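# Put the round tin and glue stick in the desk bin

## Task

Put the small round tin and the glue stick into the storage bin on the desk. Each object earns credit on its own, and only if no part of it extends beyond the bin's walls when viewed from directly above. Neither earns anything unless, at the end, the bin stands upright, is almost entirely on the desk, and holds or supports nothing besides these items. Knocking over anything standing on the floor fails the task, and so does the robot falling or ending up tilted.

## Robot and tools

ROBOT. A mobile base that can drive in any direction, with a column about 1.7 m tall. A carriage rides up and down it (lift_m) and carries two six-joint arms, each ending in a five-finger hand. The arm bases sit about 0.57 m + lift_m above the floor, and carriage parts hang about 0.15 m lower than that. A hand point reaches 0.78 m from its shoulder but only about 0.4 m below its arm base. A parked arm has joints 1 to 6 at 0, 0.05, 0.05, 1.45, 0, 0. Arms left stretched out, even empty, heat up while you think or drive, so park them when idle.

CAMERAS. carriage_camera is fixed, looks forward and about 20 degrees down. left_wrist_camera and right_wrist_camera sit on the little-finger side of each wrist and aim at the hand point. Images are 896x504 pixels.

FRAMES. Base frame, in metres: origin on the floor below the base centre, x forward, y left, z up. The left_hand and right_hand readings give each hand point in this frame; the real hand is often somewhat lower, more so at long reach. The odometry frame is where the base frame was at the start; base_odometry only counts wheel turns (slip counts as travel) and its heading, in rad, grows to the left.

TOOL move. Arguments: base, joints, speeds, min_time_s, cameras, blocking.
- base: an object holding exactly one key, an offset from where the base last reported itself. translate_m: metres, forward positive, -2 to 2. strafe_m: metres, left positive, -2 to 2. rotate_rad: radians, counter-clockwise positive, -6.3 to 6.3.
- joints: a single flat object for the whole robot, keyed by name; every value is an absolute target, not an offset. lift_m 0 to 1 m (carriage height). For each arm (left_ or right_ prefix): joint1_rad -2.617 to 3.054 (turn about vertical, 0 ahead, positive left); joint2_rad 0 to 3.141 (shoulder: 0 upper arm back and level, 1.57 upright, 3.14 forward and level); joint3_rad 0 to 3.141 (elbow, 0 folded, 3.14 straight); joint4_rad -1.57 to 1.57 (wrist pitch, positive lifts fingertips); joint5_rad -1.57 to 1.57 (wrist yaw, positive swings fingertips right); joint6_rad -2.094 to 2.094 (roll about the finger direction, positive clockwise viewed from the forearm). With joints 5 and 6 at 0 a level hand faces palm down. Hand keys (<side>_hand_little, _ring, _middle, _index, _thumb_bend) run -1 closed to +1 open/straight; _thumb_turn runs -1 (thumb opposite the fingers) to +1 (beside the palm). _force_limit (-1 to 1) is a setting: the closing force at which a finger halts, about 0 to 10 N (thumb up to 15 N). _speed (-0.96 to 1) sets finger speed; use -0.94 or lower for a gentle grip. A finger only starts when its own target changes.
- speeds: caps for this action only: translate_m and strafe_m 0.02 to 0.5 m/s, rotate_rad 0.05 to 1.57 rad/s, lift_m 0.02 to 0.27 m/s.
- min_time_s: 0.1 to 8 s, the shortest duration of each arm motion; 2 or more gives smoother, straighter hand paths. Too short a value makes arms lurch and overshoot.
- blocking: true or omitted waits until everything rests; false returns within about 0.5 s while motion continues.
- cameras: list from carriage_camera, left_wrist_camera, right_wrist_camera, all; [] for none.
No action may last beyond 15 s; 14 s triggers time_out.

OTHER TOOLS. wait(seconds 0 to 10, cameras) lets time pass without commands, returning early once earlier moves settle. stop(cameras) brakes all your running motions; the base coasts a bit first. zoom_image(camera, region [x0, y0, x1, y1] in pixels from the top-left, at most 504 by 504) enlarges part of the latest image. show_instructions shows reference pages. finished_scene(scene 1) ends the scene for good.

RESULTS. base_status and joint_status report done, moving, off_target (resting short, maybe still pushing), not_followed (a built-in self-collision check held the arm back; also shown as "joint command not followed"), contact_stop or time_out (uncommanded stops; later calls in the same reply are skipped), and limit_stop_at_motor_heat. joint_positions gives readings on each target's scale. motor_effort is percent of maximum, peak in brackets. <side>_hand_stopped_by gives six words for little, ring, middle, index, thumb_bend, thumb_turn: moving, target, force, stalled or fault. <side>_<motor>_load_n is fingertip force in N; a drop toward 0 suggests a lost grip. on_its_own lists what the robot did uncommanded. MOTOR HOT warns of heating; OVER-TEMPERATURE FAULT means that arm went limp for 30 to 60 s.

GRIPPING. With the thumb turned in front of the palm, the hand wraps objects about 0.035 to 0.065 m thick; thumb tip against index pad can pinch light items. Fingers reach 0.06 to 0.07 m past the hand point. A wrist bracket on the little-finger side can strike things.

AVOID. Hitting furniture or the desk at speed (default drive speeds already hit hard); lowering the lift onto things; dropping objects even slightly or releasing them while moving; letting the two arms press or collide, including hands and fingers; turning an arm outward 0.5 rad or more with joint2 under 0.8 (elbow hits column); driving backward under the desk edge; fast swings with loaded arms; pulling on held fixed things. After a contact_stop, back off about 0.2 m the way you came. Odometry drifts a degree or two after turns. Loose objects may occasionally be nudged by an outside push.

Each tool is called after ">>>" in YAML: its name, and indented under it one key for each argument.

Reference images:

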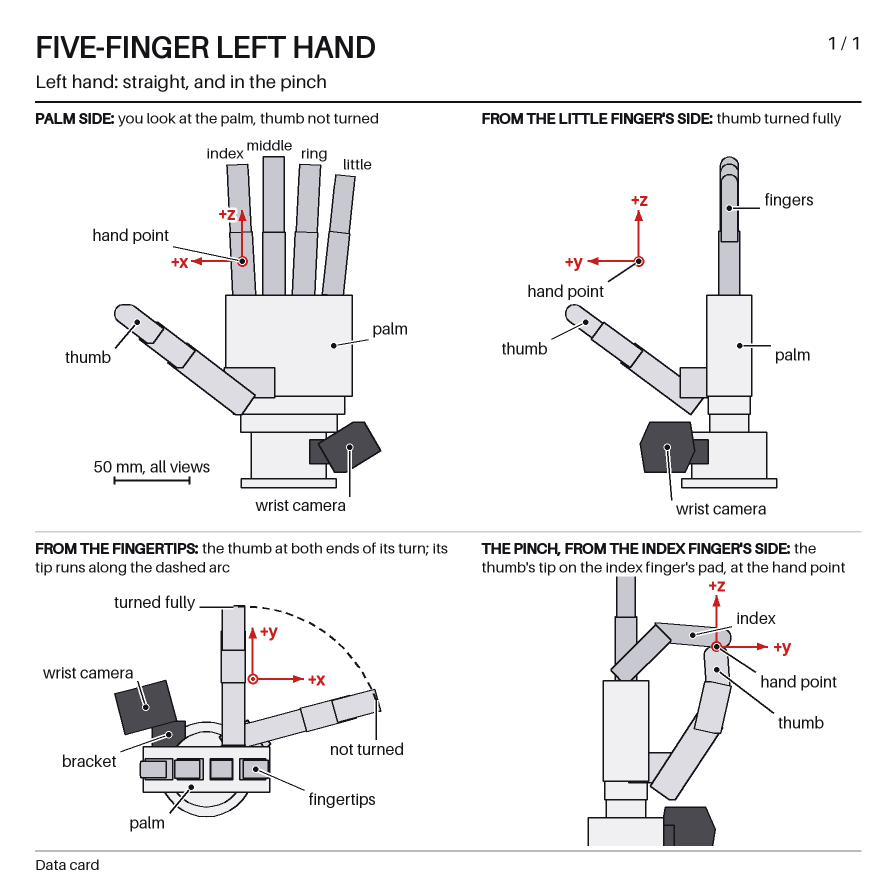

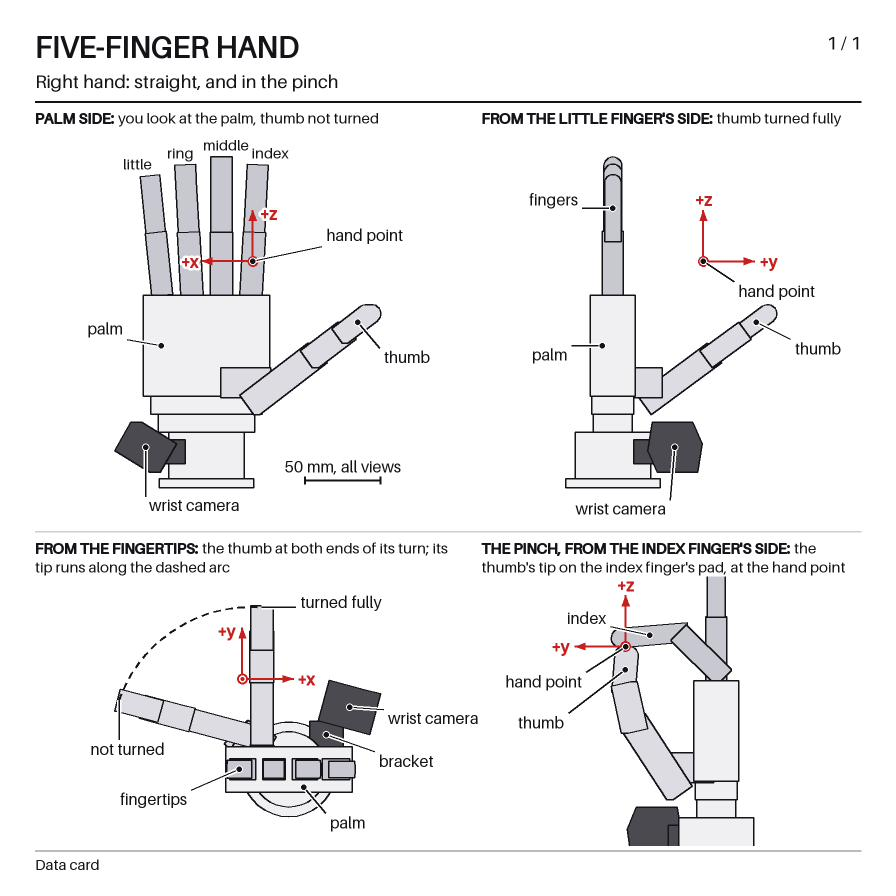

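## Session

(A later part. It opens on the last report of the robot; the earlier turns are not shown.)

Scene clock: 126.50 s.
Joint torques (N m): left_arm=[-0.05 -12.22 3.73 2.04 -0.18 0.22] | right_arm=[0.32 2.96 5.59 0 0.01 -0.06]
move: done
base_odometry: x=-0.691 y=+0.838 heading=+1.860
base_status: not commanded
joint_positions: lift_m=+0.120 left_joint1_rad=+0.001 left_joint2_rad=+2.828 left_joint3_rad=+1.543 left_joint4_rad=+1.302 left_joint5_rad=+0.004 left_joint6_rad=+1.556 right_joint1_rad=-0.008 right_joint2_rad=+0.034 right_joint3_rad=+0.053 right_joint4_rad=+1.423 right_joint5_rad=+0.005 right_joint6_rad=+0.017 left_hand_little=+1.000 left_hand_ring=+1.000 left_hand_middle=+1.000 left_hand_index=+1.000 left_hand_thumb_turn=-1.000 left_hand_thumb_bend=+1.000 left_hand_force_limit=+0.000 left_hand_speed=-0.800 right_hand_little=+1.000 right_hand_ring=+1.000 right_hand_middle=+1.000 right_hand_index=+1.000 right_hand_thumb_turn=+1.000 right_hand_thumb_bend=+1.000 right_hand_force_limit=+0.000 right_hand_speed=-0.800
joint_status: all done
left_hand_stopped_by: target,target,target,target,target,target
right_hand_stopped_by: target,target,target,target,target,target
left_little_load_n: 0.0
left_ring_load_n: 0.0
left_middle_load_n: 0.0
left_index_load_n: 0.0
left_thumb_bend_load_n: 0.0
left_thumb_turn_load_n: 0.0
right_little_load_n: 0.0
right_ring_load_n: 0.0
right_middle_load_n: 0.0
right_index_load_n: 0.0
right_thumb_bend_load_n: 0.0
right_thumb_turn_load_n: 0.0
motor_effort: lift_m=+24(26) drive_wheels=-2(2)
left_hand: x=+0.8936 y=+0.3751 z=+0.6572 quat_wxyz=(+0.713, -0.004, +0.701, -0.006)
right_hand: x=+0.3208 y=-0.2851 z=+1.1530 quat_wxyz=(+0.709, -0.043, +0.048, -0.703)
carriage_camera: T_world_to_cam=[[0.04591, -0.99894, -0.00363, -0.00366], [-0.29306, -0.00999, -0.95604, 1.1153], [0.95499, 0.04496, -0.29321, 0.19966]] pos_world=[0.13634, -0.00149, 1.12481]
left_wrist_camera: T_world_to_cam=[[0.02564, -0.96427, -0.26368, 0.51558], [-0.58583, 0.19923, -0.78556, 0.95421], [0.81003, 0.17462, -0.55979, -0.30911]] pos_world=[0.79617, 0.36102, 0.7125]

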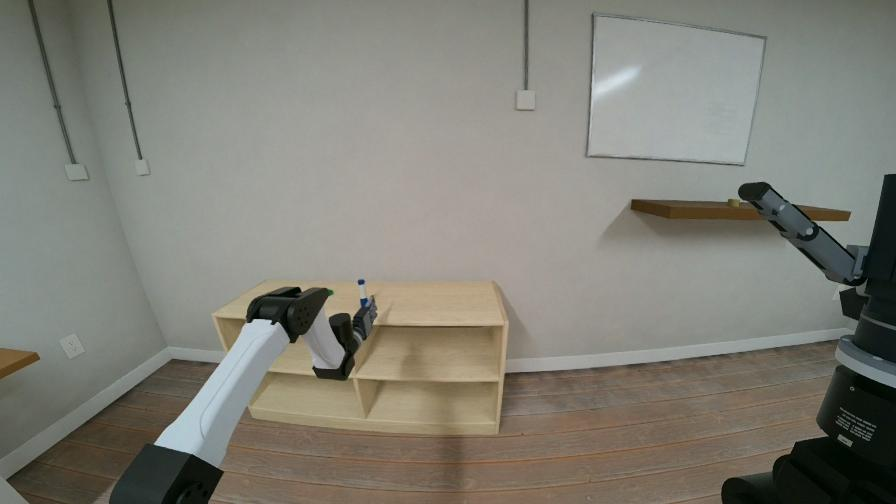

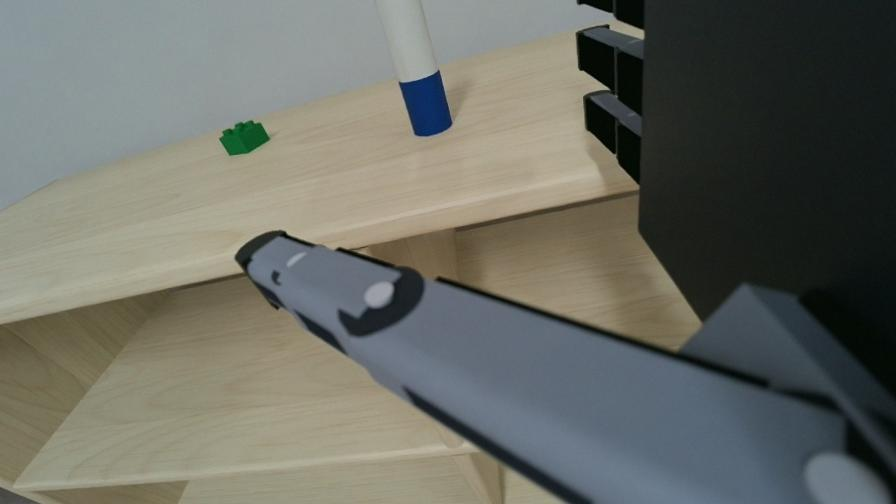

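>>> move:
  joints: {"lift_m": 0.14}
  base: {"strafe_m": 0.03}
  speeds: {"strafe_m": 0.1}

>>> move:
  base: {"translate_m": 0.1}
  speeds: {"translate_m": 0.1}
  cameras: ["carriage_camera", "left_wrist_camera"]

Scene clock: 138.60 s.
Joint torques (N m): left_arm=[-0.21 -12.46 3.74 2.01 -0.17 0.21] | right_arm=[0.39 3.07 5.55 0.01 0.01 -0.06]
move: done
base_odometry: x=-0.720 y=+0.830 heading=+1.860
base_status: done
joint_positions: lift_m=+0.140 left_joint1_rad=+0.004 left_joint2_rad=+2.832 left_joint3_rad=+1.542 left_joint4_rad=+1.307 left_joint5_rad=+0.002 left_joint6_rad=+1.556 right_joint1_rad=-0.008 right_joint2_rad=+0.034 right_joint3_rad=+0.053 right_joint4_rad=+1.423 right_joint5_rad=+0.004 right_joint6_rad=+0.017 left_hand_little=+1.000 left_hand_ring=+1.000 left_hand_middle=+1.000 left_hand_index=+1.000 left_hand_thumb_turn=-1.000 left_hand_thumb_bend=+1.000 left_hand_force_limit=+0.000 left_hand_speed=-0.800 right_hand_little=+1.000 right_hand_ring=+1.000 right_hand_middle=+1.000 right_hand_index=+1.000 right_hand_thumb_turn=+1.000 right_hand_thumb_bend=+1.000 right_hand_force_limit=+0.000 right_hand_speed=-0.800
joint_status: all done
left_hand_stopped_by: target,target,target,target,target,target
right_hand_stopped_by: target,target,target,target,target,target
left_little_load_n: 0.0
left_ring_load_n: 0.0
left_middle_load_n: 0.0
left_index_load_n: 0.0
left_thumb_bend_load_n: 0.5
left_thumb_turn_load_n: 0.5
right_little_load_n: 0.0
right_ring_load_n: 0.0
right_middle_load_n: 0.0
right_index_load_n: 0.0
right_thumb_bend_load_n: 0.0
right_thumb_turn_load_n: 0.0
motor_effort: lift_m=+22(28) drive_wheels=+0(10)
left_hand: x=+0.8925 y=+0.3771 z=+0.6759 quat_wxyz=(+0.713, -0.006, +0.701, -0.004)
right_hand: x=+0.3208 y=-0.2850 z=+1.1732 quat_wxyz=(+0.709, -0.044, +0.048, -0.703)
pictures: none

Scene clock: 140.30 s.
Joint torques (N m): left_arm=[-0.23 -12.53 3.73 1.99 -0.16 0.22] | right_arm=[0.35 3.02 5.63 0.01 0.01 -0.06]
move: done
base_odometry: x=-0.748 y=+0.926 heading=+1.860
base_status: done
joint_positions: lift_m=+0.140 left_joint1_rad=+0.004 left_joint2_rad=+2.832 left_joint3_rad=+1.542 left_joint4_rad=+1.306 left_joint5_rad=+0.002 left_joint6_rad=+1.556 right_joint1_rad=-0.008 right_joint2_rad=+0.034 right_joint3_rad=+0.053 right_joint4_rad=+1.422 right_joint5_rad=+0.004 right_joint6_rad=+0.017 left_hand_little=+1.000 left_hand_ring=+1.000 left_hand_middle=+1.000 left_hand_index=+1.000 left_hand_thumb_turn=-1.000 left_hand_thumb_bend=+1.000 left_hand_force_limit=+0.000 left_hand_speed=-0.800 right_hand_little=+1.000 right_hand_ring=+1.000 right_hand_middle=+1.000 right_hand_index=+1.000 right_hand_thumb_turn=+1.000 right_hand_thumb_bend=+1.000 right_hand_force_limit=+0.000 right_hand_speed=-0.800
joint_status: not commanded
left_hand_stopped_by: target,target,target,target,target,target
right_hand_stopped_by: target,target,target,target,target,target
left_little_load_n: 0.0
left_ring_load_n: 0.0
left_middle_load_n: 0.0
left_index_load_n: 0.0
left_thumb_bend_load_n: 0.0
left_thumb_turn_load_n: 0.0
right_little_load_n: 0.5
right_ring_load_n: 0.0
right_middle_load_n: 0.0
right_index_load_n: 0.0
right_thumb_bend_load_n: 0.5
right_thumb_turn_load_n: 0.0
motor_effort: lift_m=+23(23) drive_wheels=-4(7)
left_hand: x=+0.8925 y=+0.3771 z=+0.6756 quat_wxyz=(+0.713, -0.006, +0.701, -0.004)
right_hand: x=+0.3211 y=-0.2850 z=+1.1730 quat_wxyz=(+0.709, -0.044, +0.048, -0.703)
carriage_camera: T_world_to_cam=[[0.04591, -0.99894, -0.00363, -0.00359], [-0.29306, -0.00999, -0.95604, 1.13461], [0.95499, 0.04496, -0.29321, 0.20559]] pos_world=[0.13634, -0.00149, 1.14501]
left_wrist_camera: T_world_to_cam=[[0.02983, -0.96416, -0.26363, 0.51851], [-0.58765, 0.19643, -0.78491, 0.96976], [0.80856, 0.17834, -0.56073, -0.29777]] pos_world=[0.79518, 0.36254, 0.7309]

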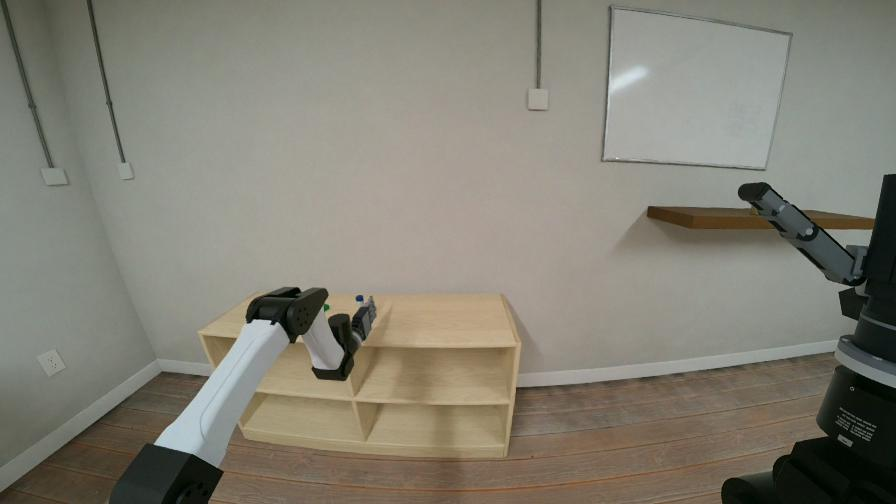

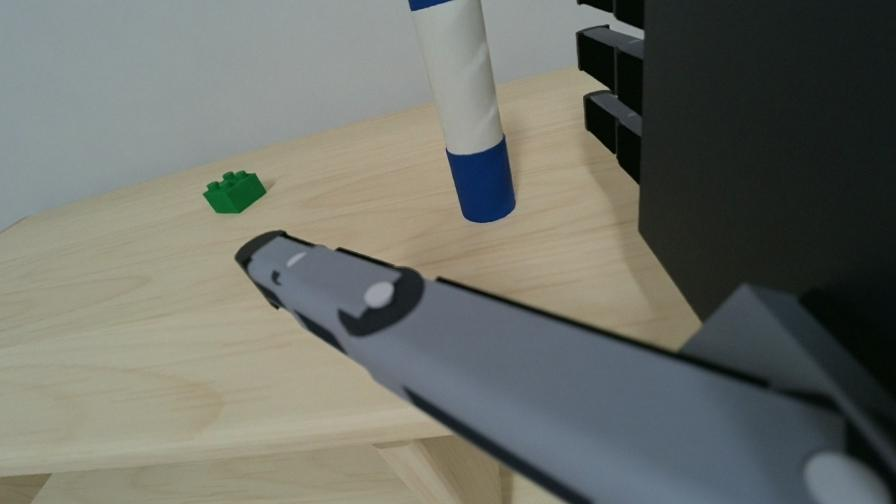

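>>> move:
  base: {"translate_m": 0.08}
  speeds: {"translate_m": 0.08}
  cameras: ["carriage_camera", "left_wrist_camera"]

Scene clock: 144.40 s.
Joint torques (N m): left_arm=[-0.23 -12.48 3.78 2.01 -0.16 0.22] | right_arm=[0.36 2.96 5.52 0.01 0.01 -0.06]
move: done
base_odometry: x=-0.771 y=+1.002 heading=+1.860
base_status: done
joint_positions: lift_m=+0.140 left_joint1_rad=+0.004 left_joint2_rad=+2.832 left_joint3_rad=+1.542 left_joint4_rad=+1.306 left_joint5_rad=+0.002 left_joint6_rad=+1.556 right_joint1_rad=-0.008 right_joint2_rad=+0.034 right_joint3_rad=+0.053 right_joint4_rad=+1.422 right_joint5_rad=+0.004 right_joint6_rad=+0.017 left_hand_little=+1.000 left_hand_ring=+1.000 left_hand_middle=+1.000 left_hand_index=+1.000 left_hand_thumb_turn=-1.000 left_hand_thumb_bend=+1.000 left_hand_force_limit=+0.000 left_hand_speed=-0.800 right_hand_little=+1.000 right_hand_ring=+1.000 right_hand_middle=+1.000 right_hand_index=+1.000 right_hand_thumb_turn=+1.000 right_hand_thumb_bend=+1.000 right_hand_force_limit=+0.000 right_hand_speed=-0.800
joint_status: not commanded
left_hand_stopped_by: target,target,target,target,target,target
right_hand_stopped_by: target,target,target,target,target,target
left_little_load_n: 0.0
left_ring_load_n: 0.0
left_middle_load_n: 0.0
left_index_load_n: 0.0
left_thumb_bend_load_n: 0.0
left_thumb_turn_load_n: 0.0
right_little_load_n: 0.0
right_ring_load_n: 0.0
right_middle_load_n: 0.0
right_index_load_n: 0.0
right_thumb_bend_load_n: 0.0
right_thumb_turn_load_n: 0.0
motor_effort: lift_m=+22(23) drive_wheels=-3(9)
left_hand: x=+0.8925 y=+0.3771 z=+0.6756 quat_wxyz=(+0.713, -0.006, +0.701, -0.004)
right_hand: x=+0.3209 y=-0.2850 z=+1.1731 quat_wxyz=(+0.709, -0.044, +0.048, -0.703)
carriage_camera: T_world_to_cam=[[0.04591, -0.99894, -0.00363, -0.00359], [-0.29306, -0.00999, -0.95604, 1.13461], [0.95499, 0.04496, -0.29321, 0.20559]] pos_world=[0.13634, -0.00149, 1.14501]
left_wrist_camera: T_world_to_cam=[[0.02983, -0.96416, -0.26363, 0.51851], [-0.58765, 0.19643, -0.78491, 0.96976], [0.80856, 0.17834, -0.56073, -0.29777]] pos_world=[0.79518, 0.36254, 0.7309]

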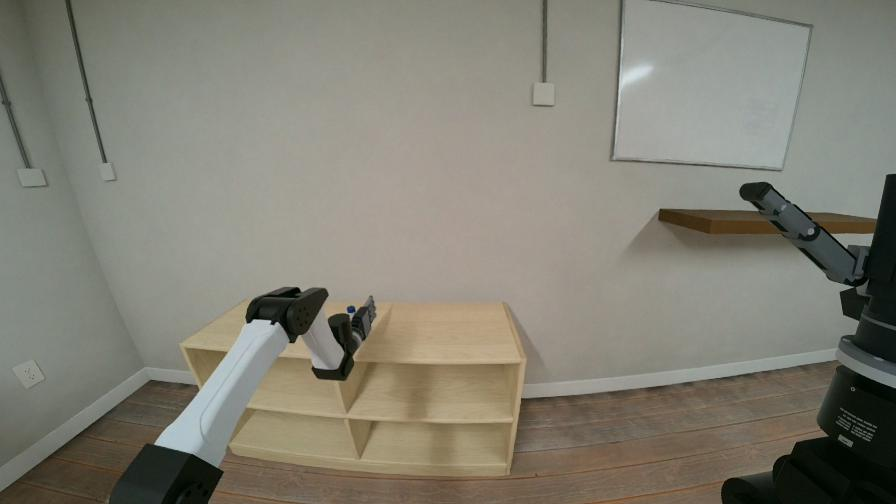

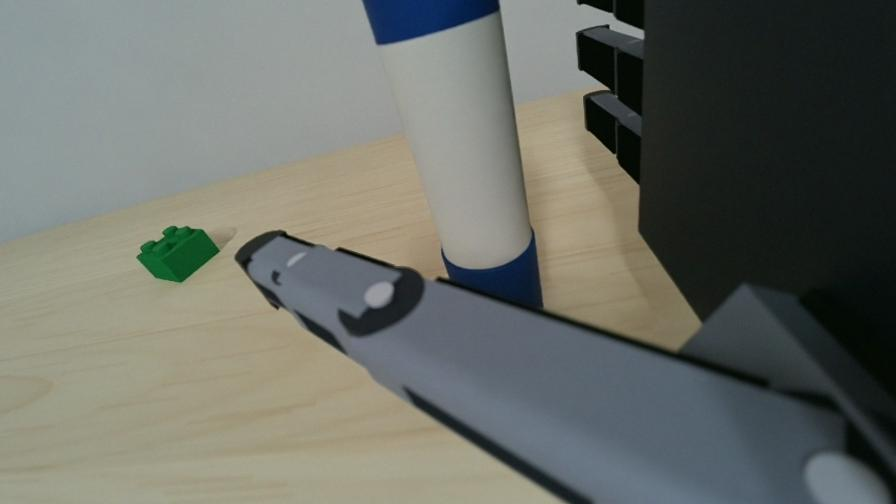

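>>> move:
  joints: {"left_hand_speed": -0.9, "left_hand_force_limit": -0.4, "left_hand_index": -0.6, "left_hand_middle": -0.6, "left_hand_ring": -0.6, "left_hand_thumb_bend": -0.5}
  cameras: ["carriage_camera", "left_wrist_camera"]

Scene clock: 164.00 s.
Joint torques (N m): left_arm=[-0.24 -12.55 3.79 1.94 -0.16 0.19] | right_arm=[0.35 2.97 5.53 0 0.01 -0.06]
move: off_target
base_odometry: x=-0.771 y=+1.002 heading=+1.860
base_status: not commanded
joint_positions: lift_m=+0.140 left_joint1_rad=+0.004 left_joint2_rad=+2.832 left_joint3_rad=+1.542 left_joint4_rad=+1.313 left_joint5_rad=+0.002 left_joint6_rad=+1.561 right_joint1_rad=-0.008 right_joint2_rad=+0.034 right_joint3_rad=+0.053 right_joint4_rad=+1.422 right_joint5_rad=+0.004 right_joint6_rad=+0.017 left_hand_little=+1.000 left_hand_ring=-0.600 left_hand_middle=-0.312 left_hand_index=-0.396 left_hand_thumb_turn=-1.000 left_hand_thumb_bend=+0.316 left_hand_force_limit=-0.400 left_hand_speed=-0.900 right_hand_little=+1.000 right_hand_ring=+1.000 right_hand_middle=+1.000 right_hand_index=+1.000 right_hand_thumb_turn=+1.000 right_hand_thumb_bend=+1.000 right_hand_force_limit=+0.000 right_hand_speed=-0.800
joint_status: left_hand_middle off_target (ended at -0.312, target -0.600); left_hand_index off_target (ended at -0.396, target -0.600); left_hand_thumb_bend off_target (ended at +0.316, target -0.500); the others done
left_hand_stopped_by: target,target,force,force,force,target
right_hand_stopped_by: target,target,target,target,target,target
left_little_load_n: 0.0
left_ring_load_n: 0.0
left_middle_load_n: 5.5
left_index_load_n: 3.0
left_thumb_bend_load_n: 5.5
left_thumb_turn_load_n: 0.5
right_little_load_n: 0.0
right_ring_load_n: 0.0
right_middle_load_n: 0.0
right_index_load_n: 0.0
right_thumb_bend_load_n: 0.0
right_thumb_turn_load_n: 0.0
motor_effort: lift_m=+22(23) drive_wheels=-3(3)
left_hand: x=+0.8927 y=+0.3772 z=+0.6778 quat_wxyz=(+0.715, -0.004, +0.699, -0.003)
right_hand: x=+0.3209 y=-0.2850 z=+1.1731 quat_wxyz=(+0.709, -0.044, +0.048, -0.703)
carriage_camera: T_world_to_cam=[[0.04591, -0.99894, -0.00363, -0.00359], [-0.29306, -0.00999, -0.95604, 1.13461], [0.95499, 0.04496, -0.29321, 0.20559]] pos_world=[0.13634, -0.00149, 1.14501]
left_wrist_camera: T_world_to_cam=[[0.03179, -0.96294, -0.26783, 0.51986], [-0.58192, 0.20003, -0.78826, 0.96736], [0.81263, 0.18092, -0.55399, -0.30588]] pos_world=[0.79496, 0.36243, 0.73232]

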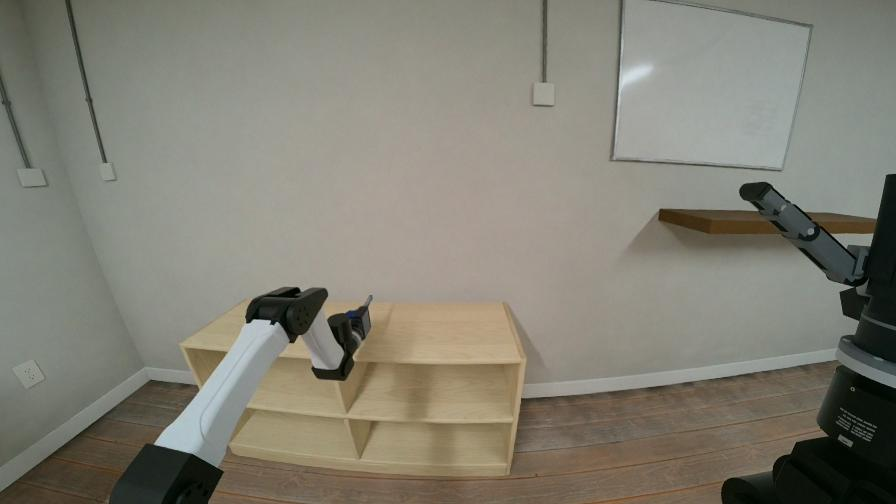

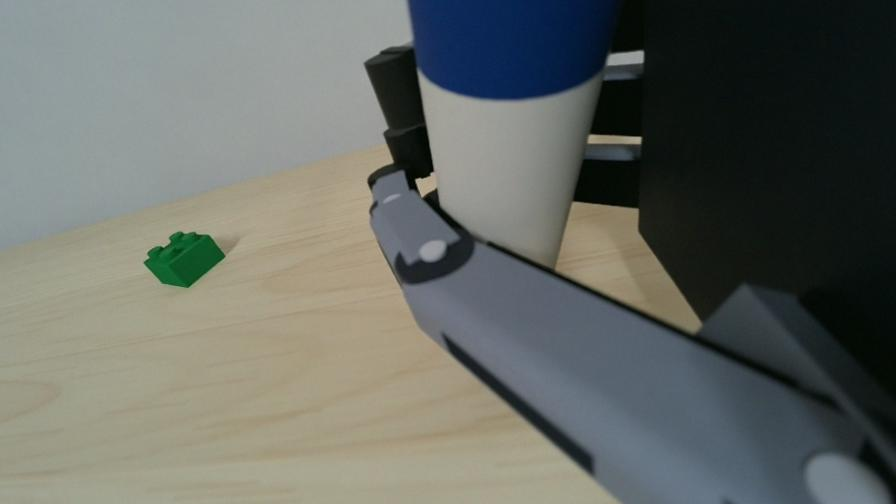

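>>> move:
  joints: {"left_hand_speed": -0.9, "left_hand_force_limit": 0.0, "left_hand_index": -0.9, "left_hand_middle": -0.9, "left_hand_ring": -0.9, "left_hand_thumb_bend": -0.8}
  cameras: ["left_wrist_camera"]

>>> zoom_image:
  camera: "left_wrist_camera"
  region: [340, 0, 700, 320]

Scene clock: 167.33 s.
Joint torques (N m): left_arm=[-0.24 -12.48 3.79 1.94 -0.16 0.19] | right_arm=[0.35 2.96 5.55 0 0.01 -0.06]
move: off_target
base_odometry: x=-0.771 y=+1.002 heading=+1.860
base_status: not commanded
joint_positions: lift_m=+0.140 left_joint1_rad=+0.004 left_joint2_rad=+2.832 left_joint3_rad=+1.542 left_joint4_rad=+1.312 left_joint5_rad=+0.002 left_joint6_rad=+1.561 right_joint1_rad=-0.008 right_joint2_rad=+0.034 right_joint3_rad=+0.053 right_joint4_rad=+1.422 right_joint5_rad=+0.004 right_joint6_rad=+0.017 left_hand_little=+1.000 left_hand_ring=-0.900 left_hand_middle=-0.312 left_hand_index=-0.404 left_hand_thumb_turn=-1.000 left_hand_thumb_bend=+0.306 left_hand_force_limit=+0.000 left_hand_speed=-0.900 right_hand_little=+1.000 right_hand_ring=+1.000 right_hand_middle=+1.000 right_hand_index=+1.000 right_hand_thumb_turn=+1.000 right_hand_thumb_bend=+1.000 right_hand_force_limit=+0.000 right_hand_speed=-0.800
joint_status: left_hand_middle off_target (ended at -0.312, target -0.900); left_hand_index off_target (ended at -0.404, target -0.900); left_hand_thumb_bend off_target (ended at +0.306, target -0.800); the others done
left_hand_stopped_by: target,target,force,force,force,target
right_hand_stopped_by: target,target,target,target,target,target
left_little_load_n: 0.0
left_ring_load_n: 0.0
left_middle_load_n: 5.5
left_index_load_n: 5.5
left_thumb_bend_load_n: 8.0
left_thumb_turn_load_n: 0.5
right_little_load_n: 0.0
right_ring_load_n: 0.0
right_middle_load_n: 0.0
right_index_load_n: 0.0
right_thumb_bend_load_n: 0.0
right_thumb_turn_load_n: 0.0
motor_effort: lift_m=+23(23) drive_wheels=-3(3)
left_hand: x=+0.8927 y=+0.3772 z=+0.6776 quat_wxyz=(+0.715, -0.004, +0.699, -0.003)
right_hand: x=+0.3209 y=-0.2850 z=+1.1731 quat_wxyz=(+0.709, -0.044, +0.048, -0.703)
left_wrist_camera: T_world_to_cam=[[0.03157, -0.96294, -0.26786, 0.52003], [-0.58261, 0.20003, -0.78775, 0.96752], [0.81214, 0.18092, -0.5547, -0.30511]] pos_world=[0.79506, 0.36243, 0.73222]

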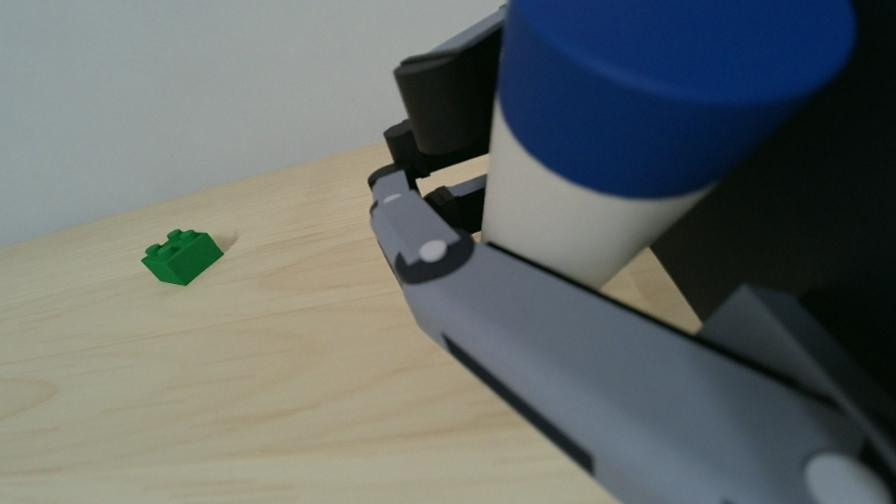

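Scaled by 1.400 from the camera's image (finer frame: 1280x720).

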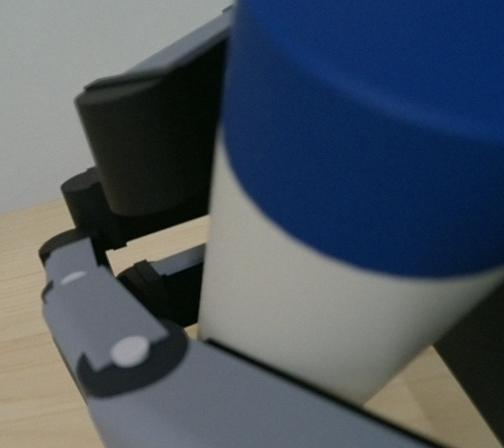

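>>> move:
  joints: {"lift_m": 0.2}
  speeds: {"lift_m": 0.05}
  cameras: ["carriage_camera", "left_wrist_camera"]

>>> zoom_image:
  camera: "carriage_camera"
  region: [300, 270, 400, 370]

Scene clock: 172.43 s.
Joint torques (N m): left_arm=[-0.27 -12.44 3.75 1.97 -0.16 0.19] | right_arm=[0.36 3 5.52 0 0.01 -0.06]
move: done
base_odometry: x=-0.771 y=+1.002 heading=+1.860
base_status: not commanded
joint_positions: lift_m=+0.200 left_joint1_rad=+0.004 left_joint2_rad=+2.832 left_joint3_rad=+1.542 left_joint4_rad=+1.307 left_joint5_rad=+0.002 left_joint6_rad=+1.561 right_joint1_rad=-0.008 right_joint2_rad=+0.034 right_joint3_rad=+0.053 right_joint4_rad=+1.423 right_joint5_rad=+0.004 right_joint6_rad=+0.017 left_hand_little=+1.000 left_hand_ring=-0.900 left_hand_middle=-0.312 left_hand_index=-0.404 left_hand_thumb_turn=-1.000 left_hand_thumb_bend=+0.306 left_hand_force_limit=+0.000 left_hand_speed=-0.900 right_hand_little=+1.000 right_hand_ring=+1.000 right_hand_middle=+1.000 right_hand_index=+1.000 right_hand_thumb_turn=+1.000 right_hand_thumb_bend=+1.000 right_hand_force_limit=+0.000 right_hand_speed=-0.800
joint_status: all done
left_hand_stopped_by: target,target,force,force,force,target
right_hand_stopped_by: target,target,target,target,target,target
left_little_load_n: 0.0
left_ring_load_n: 0.0
left_middle_load_n: 5.5
left_index_load_n: 5.5
left_thumb_bend_load_n: 8.5
left_thumb_turn_load_n: 0.5
right_little_load_n: 0.0
right_ring_load_n: 0.0
right_middle_load_n: 0.0
right_index_load_n: 0.0
right_thumb_bend_load_n: 0.0
right_thumb_turn_load_n: 0.0
motor_effort: lift_m=+23(27) drive_wheels=-3(3)
left_hand: x=+0.8924 y=+0.3772 z=+0.7358 quat_wxyz=(+0.713, -0.004, +0.701, -0.003)
right_hand: x=+0.3208 y=-0.2850 z=+1.2331 quat_wxyz=(+0.709, -0.044, +0.048, -0.703)
carriage_camera: T_world_to_cam=[[0.04591, -0.99894, -0.00363, -0.00337], [-0.29306, -0.00999, -0.95604, 1.19188], [0.95499, 0.04496, -0.29321, 0.22315]] pos_world=[0.13634, -0.00149, 1.20491]
left_wrist_camera: T_world_to_cam=[[0.02994, -0.96294, -0.26805, 0.53722], [-0.58737, 0.20004, -0.78421, 1.01487], [0.80876, 0.18092, -0.55961, -0.26603]] pos_world=[0.79518, 0.36243, 0.79099]

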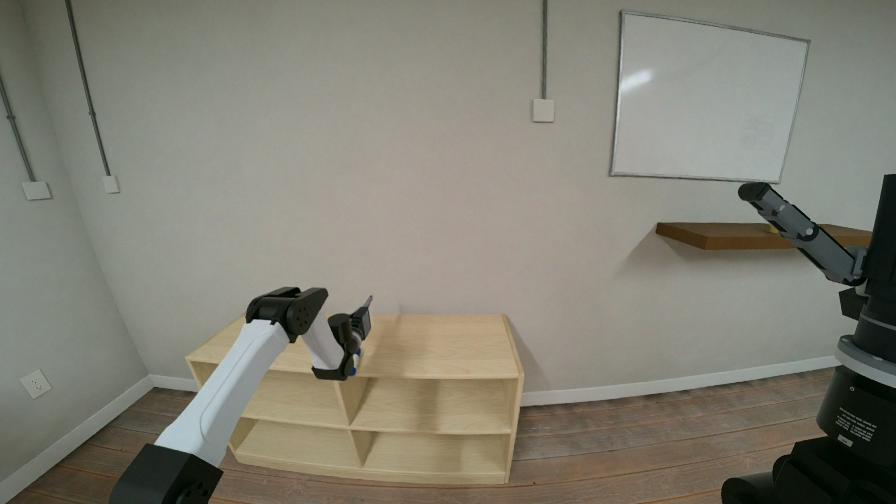

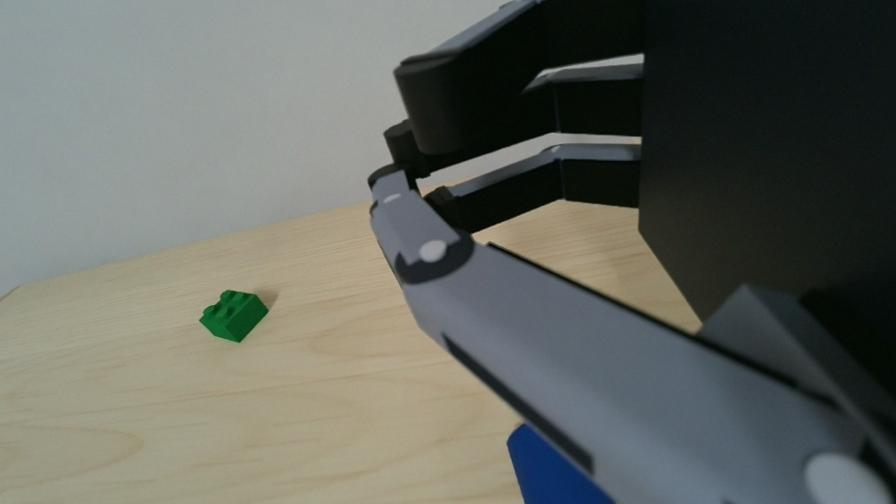

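Scaled by 5.040 from the camera's image (finer frame: 1280x720).

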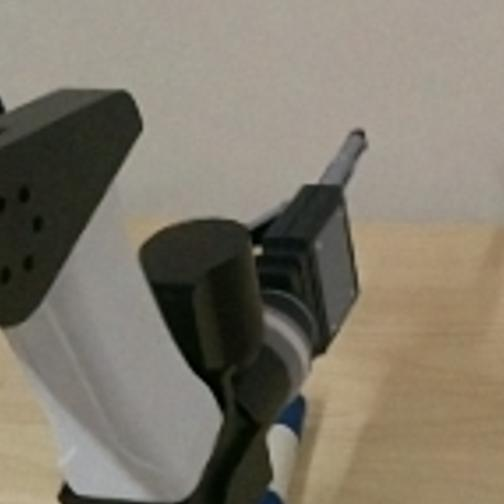

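>>> move:
  joints: {"lift_m": 0.32}
  speeds: {"lift_m": 0.1}
  cameras: ["carriage_camera", "left_wrist_camera"]

>>> zoom_image:
  camera: "carriage_camera"
  region: [280, 290, 480, 430]

Scene clock: 176.17 s.
Joint torques (N m): left_arm=[-0.2 -12.57 3.78 2 -0.16 0.18] | right_arm=[0.36 2.95 5.53 -0.01 0.01 -0.06]
move: done
base_odometry: x=-0.771 y=+1.002 heading=+1.860
base_status: not commanded
joint_positions: lift_m=+0.320 left_joint1_rad=+0.004 left_joint2_rad=+2.834 left_joint3_rad=+1.541 left_joint4_rad=+1.307 left_joint5_rad=+0.002 left_joint6_rad=+1.561 right_joint1_rad=-0.008 right_joint2_rad=+0.034 right_joint3_rad=+0.053 right_joint4_rad=+1.424 right_joint5_rad=+0.004 right_joint6_rad=+0.017 left_hand_little=+1.000 left_hand_ring=-0.900 left_hand_middle=-0.312 left_hand_index=-0.404 left_hand_thumb_turn=-1.000 left_hand_thumb_bend=+0.306 left_hand_force_limit=+0.000 left_hand_speed=-0.900 right_hand_little=+1.000 right_hand_ring=+1.000 right_hand_middle=+1.000 right_hand_index=+1.000 right_hand_thumb_turn=+1.000 right_hand_thumb_bend=+1.000 right_hand_force_limit=+0.000 right_hand_speed=-0.800
joint_status: all done
left_hand_stopped_by: target,target,force,force,force,target
right_hand_stopped_by: target,target,target,target,target,target
left_little_load_n: 0.0
left_ring_load_n: 0.0
left_middle_load_n: 5.5
left_index_load_n: 5.5
left_thumb_bend_load_n: 8.0
left_thumb_turn_load_n: 0.5
right_little_load_n: 0.0
right_ring_load_n: 0.0
right_middle_load_n: 0.0
right_index_load_n: 0.0
right_thumb_bend_load_n: 0.0
right_thumb_turn_load_n: 0.0
motor_effort: lift_m=+22(28) drive_wheels=+1(3)
left_hand: x=+0.8920 y=+0.3772 z=+0.8545 quat_wxyz=(+0.712, -0.004, +0.702, -0.003)
right_hand: x=+0.3205 y=-0.2850 z=+1.3533 quat_wxyz=(+0.709, -0.043, +0.047, -0.703)
carriage_camera: T_world_to_cam=[[0.04591, -0.99894, -0.00363, -0.00294], [-0.29306, -0.00999, -0.95604, 1.3067], [0.95499, 0.04496, -0.29321, 0.25836]] pos_world=[0.13634, -0.00149, 1.32501]
left_wrist_camera: T_world_to_cam=[[0.02934, -0.96294, -0.26812, 0.56966], [-0.58914, 0.20003, -0.78288, 1.10815], [0.8075, 0.18093, -0.56144, -0.19646]] pos_world=[0.79478, 0.36243, 0.90999]

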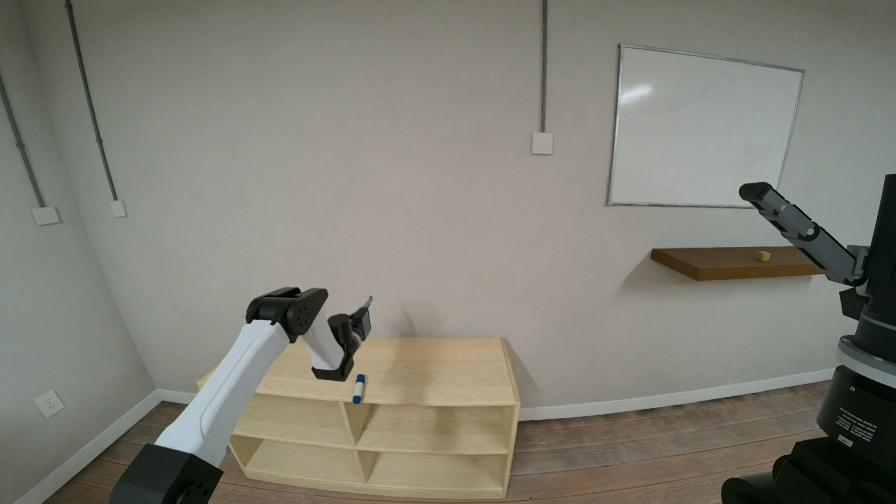

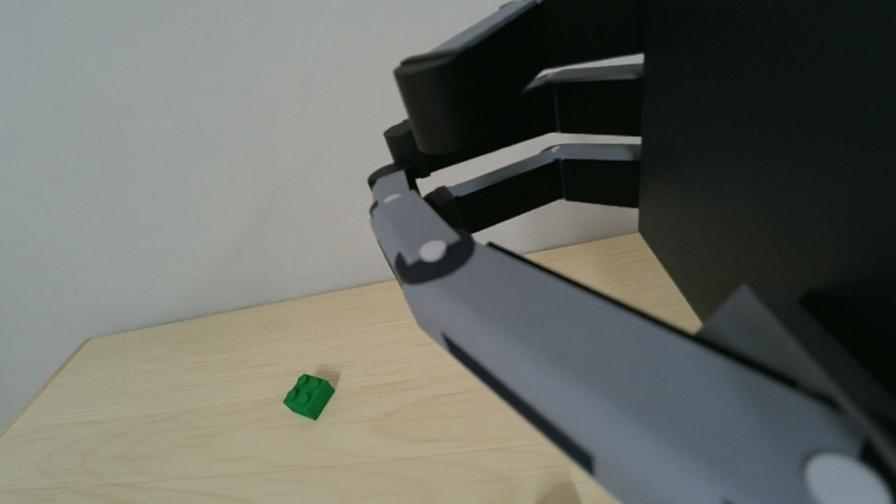

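Scaled by 2.520 from the camera's image (finer frame: 1280x720).

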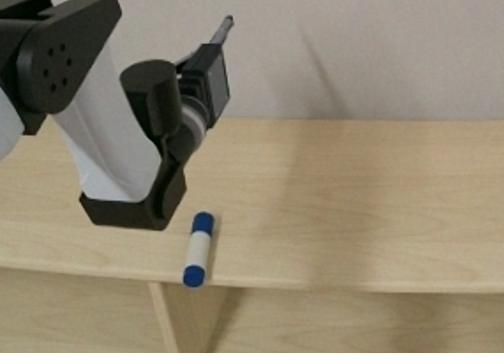

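>>> move:
  joints: {"lift_m": 0.45, "left_hand_speed": -0.5, "left_hand_index": 1, "left_hand_middle": 1, "left_hand_ring": 1, "left_hand_thumb_bend": 1}
  speeds: {"lift_m": 0.15}

>>> move:
  base: {"rotate_rad": 0.19}
  joints: {"left_joint1_rad": 0, "left_joint2_rad": 2.69, "left_joint3_rad": 2.04, "left_joint4_rad": -0.92, "left_joint5_rad": 0.9, "left_joint6_rad": 1.57}
  speeds: {"rotate_rad": 0.3}
  min_time_s: 3
  cameras: ["carriage_camera", "left_wrist_camera"]

Scene clock: 204.07 s.
Joint torques (N m): left_arm=[-0.24 -12.77 3.88 1.99 -0.16 0.16] | right_arm=[0.35 2.99 5.53 -0.02 0.02 -0.06]
move: done
base_odometry: x=-0.771 y=+1.002 heading=+1.860
base_status: not commanded
joint_positions: lift_m=+0.450 left_joint1_rad=+0.004 left_joint2_rad=+2.835 left_joint3_rad=+1.540 left_joint4_rad=+1.308 left_joint5_rad=+0.002 left_joint6_rad=+1.561 right_joint1_rad=-0.008 right_joint2_rad=+0.034 right_joint3_rad=+0.053 right_joint4_rad=+1.423 right_joint5_rad=+0.004 right_joint6_rad=+0.017 left_hand_little=+1.000 left_hand_ring=+1.000 left_hand_middle=+1.000 left_hand_index=+1.000 left_hand_thumb_turn=-1.000 left_hand_thumb_bend=+1.000 left_hand_force_limit=+0.000 left_hand_speed=-0.500 right_hand_little=+1.000 right_hand_ring=+1.000 right_hand_middle=+1.000 right_hand_index=+1.000 right_hand_thumb_turn=+1.000 right_hand_thumb_bend=+1.000 right_hand_force_limit=+0.000 right_hand_speed=-0.800
joint_status: all done
left_hand_stopped_by: target,target,target,target,target,target
right_hand_stopped_by: target,target,target,target,target,target
left_little_load_n: 0.0
left_ring_load_n: 0.0
left_middle_load_n: 0.0
left_index_load_n: 0.0
left_thumb_bend_load_n: 0.0
left_thumb_turn_load_n: 0.5
right_little_load_n: -0.5
right_ring_load_n: 0.5
right_middle_load_n: 0.0
right_index_load_n: 0.0
right_thumb_bend_load_n: 0.0
right_thumb_turn_load_n: 0.0
motor_effort: lift_m=+23(28) drive_wheels=+1(3)
left_hand: x=+0.8917 y=+0.3772 z=+0.9838 quat_wxyz=(+0.712, -0.004, +0.702, -0.003)
right_hand: x=+0.3206 y=-0.2850 z=+1.4832 quat_wxyz=(+0.709, -0.043, +0.047, -0.703)
pictures: none

Scene clock: 207.47 s.
Joint torques (N m): left_arm=[-0.21 -16.85 5.53 0 0.63 0.12] | right_arm=[0.35 2.99 5.53 0 0.01 -0.06]
move: done
base_odometry: x=-0.771 y=+1.003 heading=+2.049
base_status: done
joint_positions: lift_m=+0.450 left_joint1_rad=+0.004 left_joint2_rad=+2.729 left_joint3_rad=+2.024 left_joint4_rad=-0.904 left_joint5_rad=+0.893 left_joint6_rad=+1.561 right_joint1_rad=-0.008 right_joint2_rad=+0.034 right_joint3_rad=+0.053 right_joint4_rad=+1.422 right_joint5_rad=+0.004 right_joint6_rad=+0.017 left_hand_little=+1.000 left_hand_ring=+1.000 left_hand_middle=+1.000 left_hand_index=+1.000 left_hand_thumb_turn=-1.000 left_hand_thumb_bend=+1.000 left_hand_force_limit=+0.000 left_hand_speed=-0.500 right_hand_little=+1.000 right_hand_ring=+1.000 right_hand_middle=+1.000 right_hand_index=+1.000 right_hand_thumb_turn=+1.000 right_hand_thumb_bend=+1.000 right_hand_force_limit=+0.000 right_hand_speed=-0.800
joint_status: all done
left_hand_stopped_by: target,target,target,target,target,target
right_hand_stopped_by: target,target,target,target,target,target
left_little_load_n: -0.5
left_ring_load_n: -0.5
left_middle_load_n: 0.0
left_index_load_n: 0.0
left_thumb_bend_load_n: 0.0
left_thumb_turn_load_n: 0.0
right_little_load_n: 0.0
right_ring_load_n: 0.0
right_middle_load_n: 0.0
right_index_load_n: 0.0
right_thumb_bend_load_n: 0.0
right_thumb_turn_load_n: 0.0
motor_effort: lift_m=+22(23) drive_wheels=+3(6)
left_hand: x=+0.6737 y=+0.2031 z=+0.9027 quat_wxyz=(-0.019, -0.015, +0.902, -0.432)
right_hand: x=+0.3209 y=-0.2850 z=+1.4831 quat_wxyz=(+0.709, -0.044, +0.048, -0.703)
carriage_camera: T_world_to_cam=[[0.04591, -0.99894, -0.00363, -0.00246], [-0.29306, -0.00999, -0.95604, 1.43099], [0.95499, 0.04496, -0.29321, 0.29648]] pos_world=[0.13634, -0.00149, 1.45501]
left_wrist_camera: T_world_to_cam=[[-0.23712, -0.62302, 0.7454, -0.38309], [-0.76733, 0.59068, 0.2496, 0.1608], [-0.59579, -0.51278, -0.61813, 1.17582]] pos_world=[0.7331, 0.26929, 0.97223]

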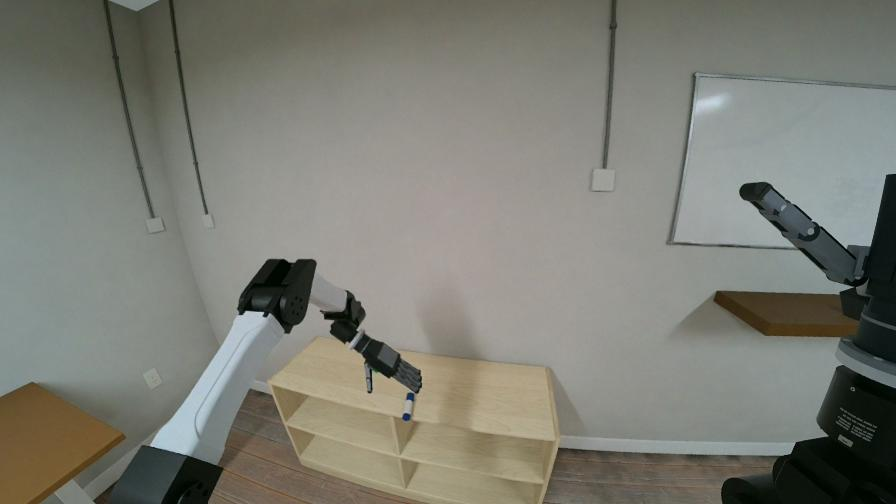

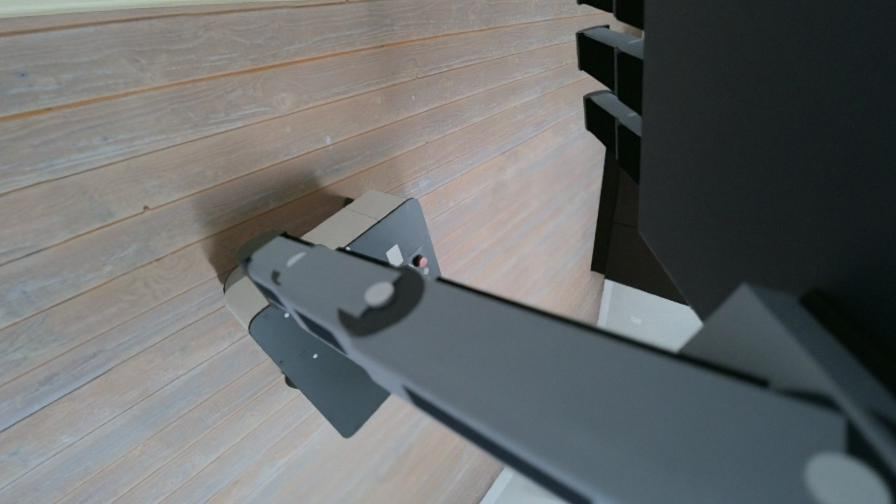

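>>> zoom_image:
  camera: "carriage_camera"
  region: [320, 320, 480, 440]

Scaled by 3.150 from the camera's image (finer frame: 1280x720).

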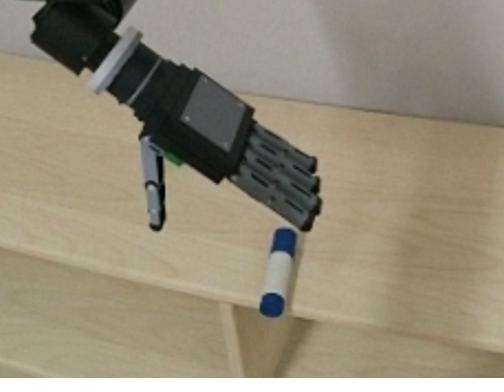

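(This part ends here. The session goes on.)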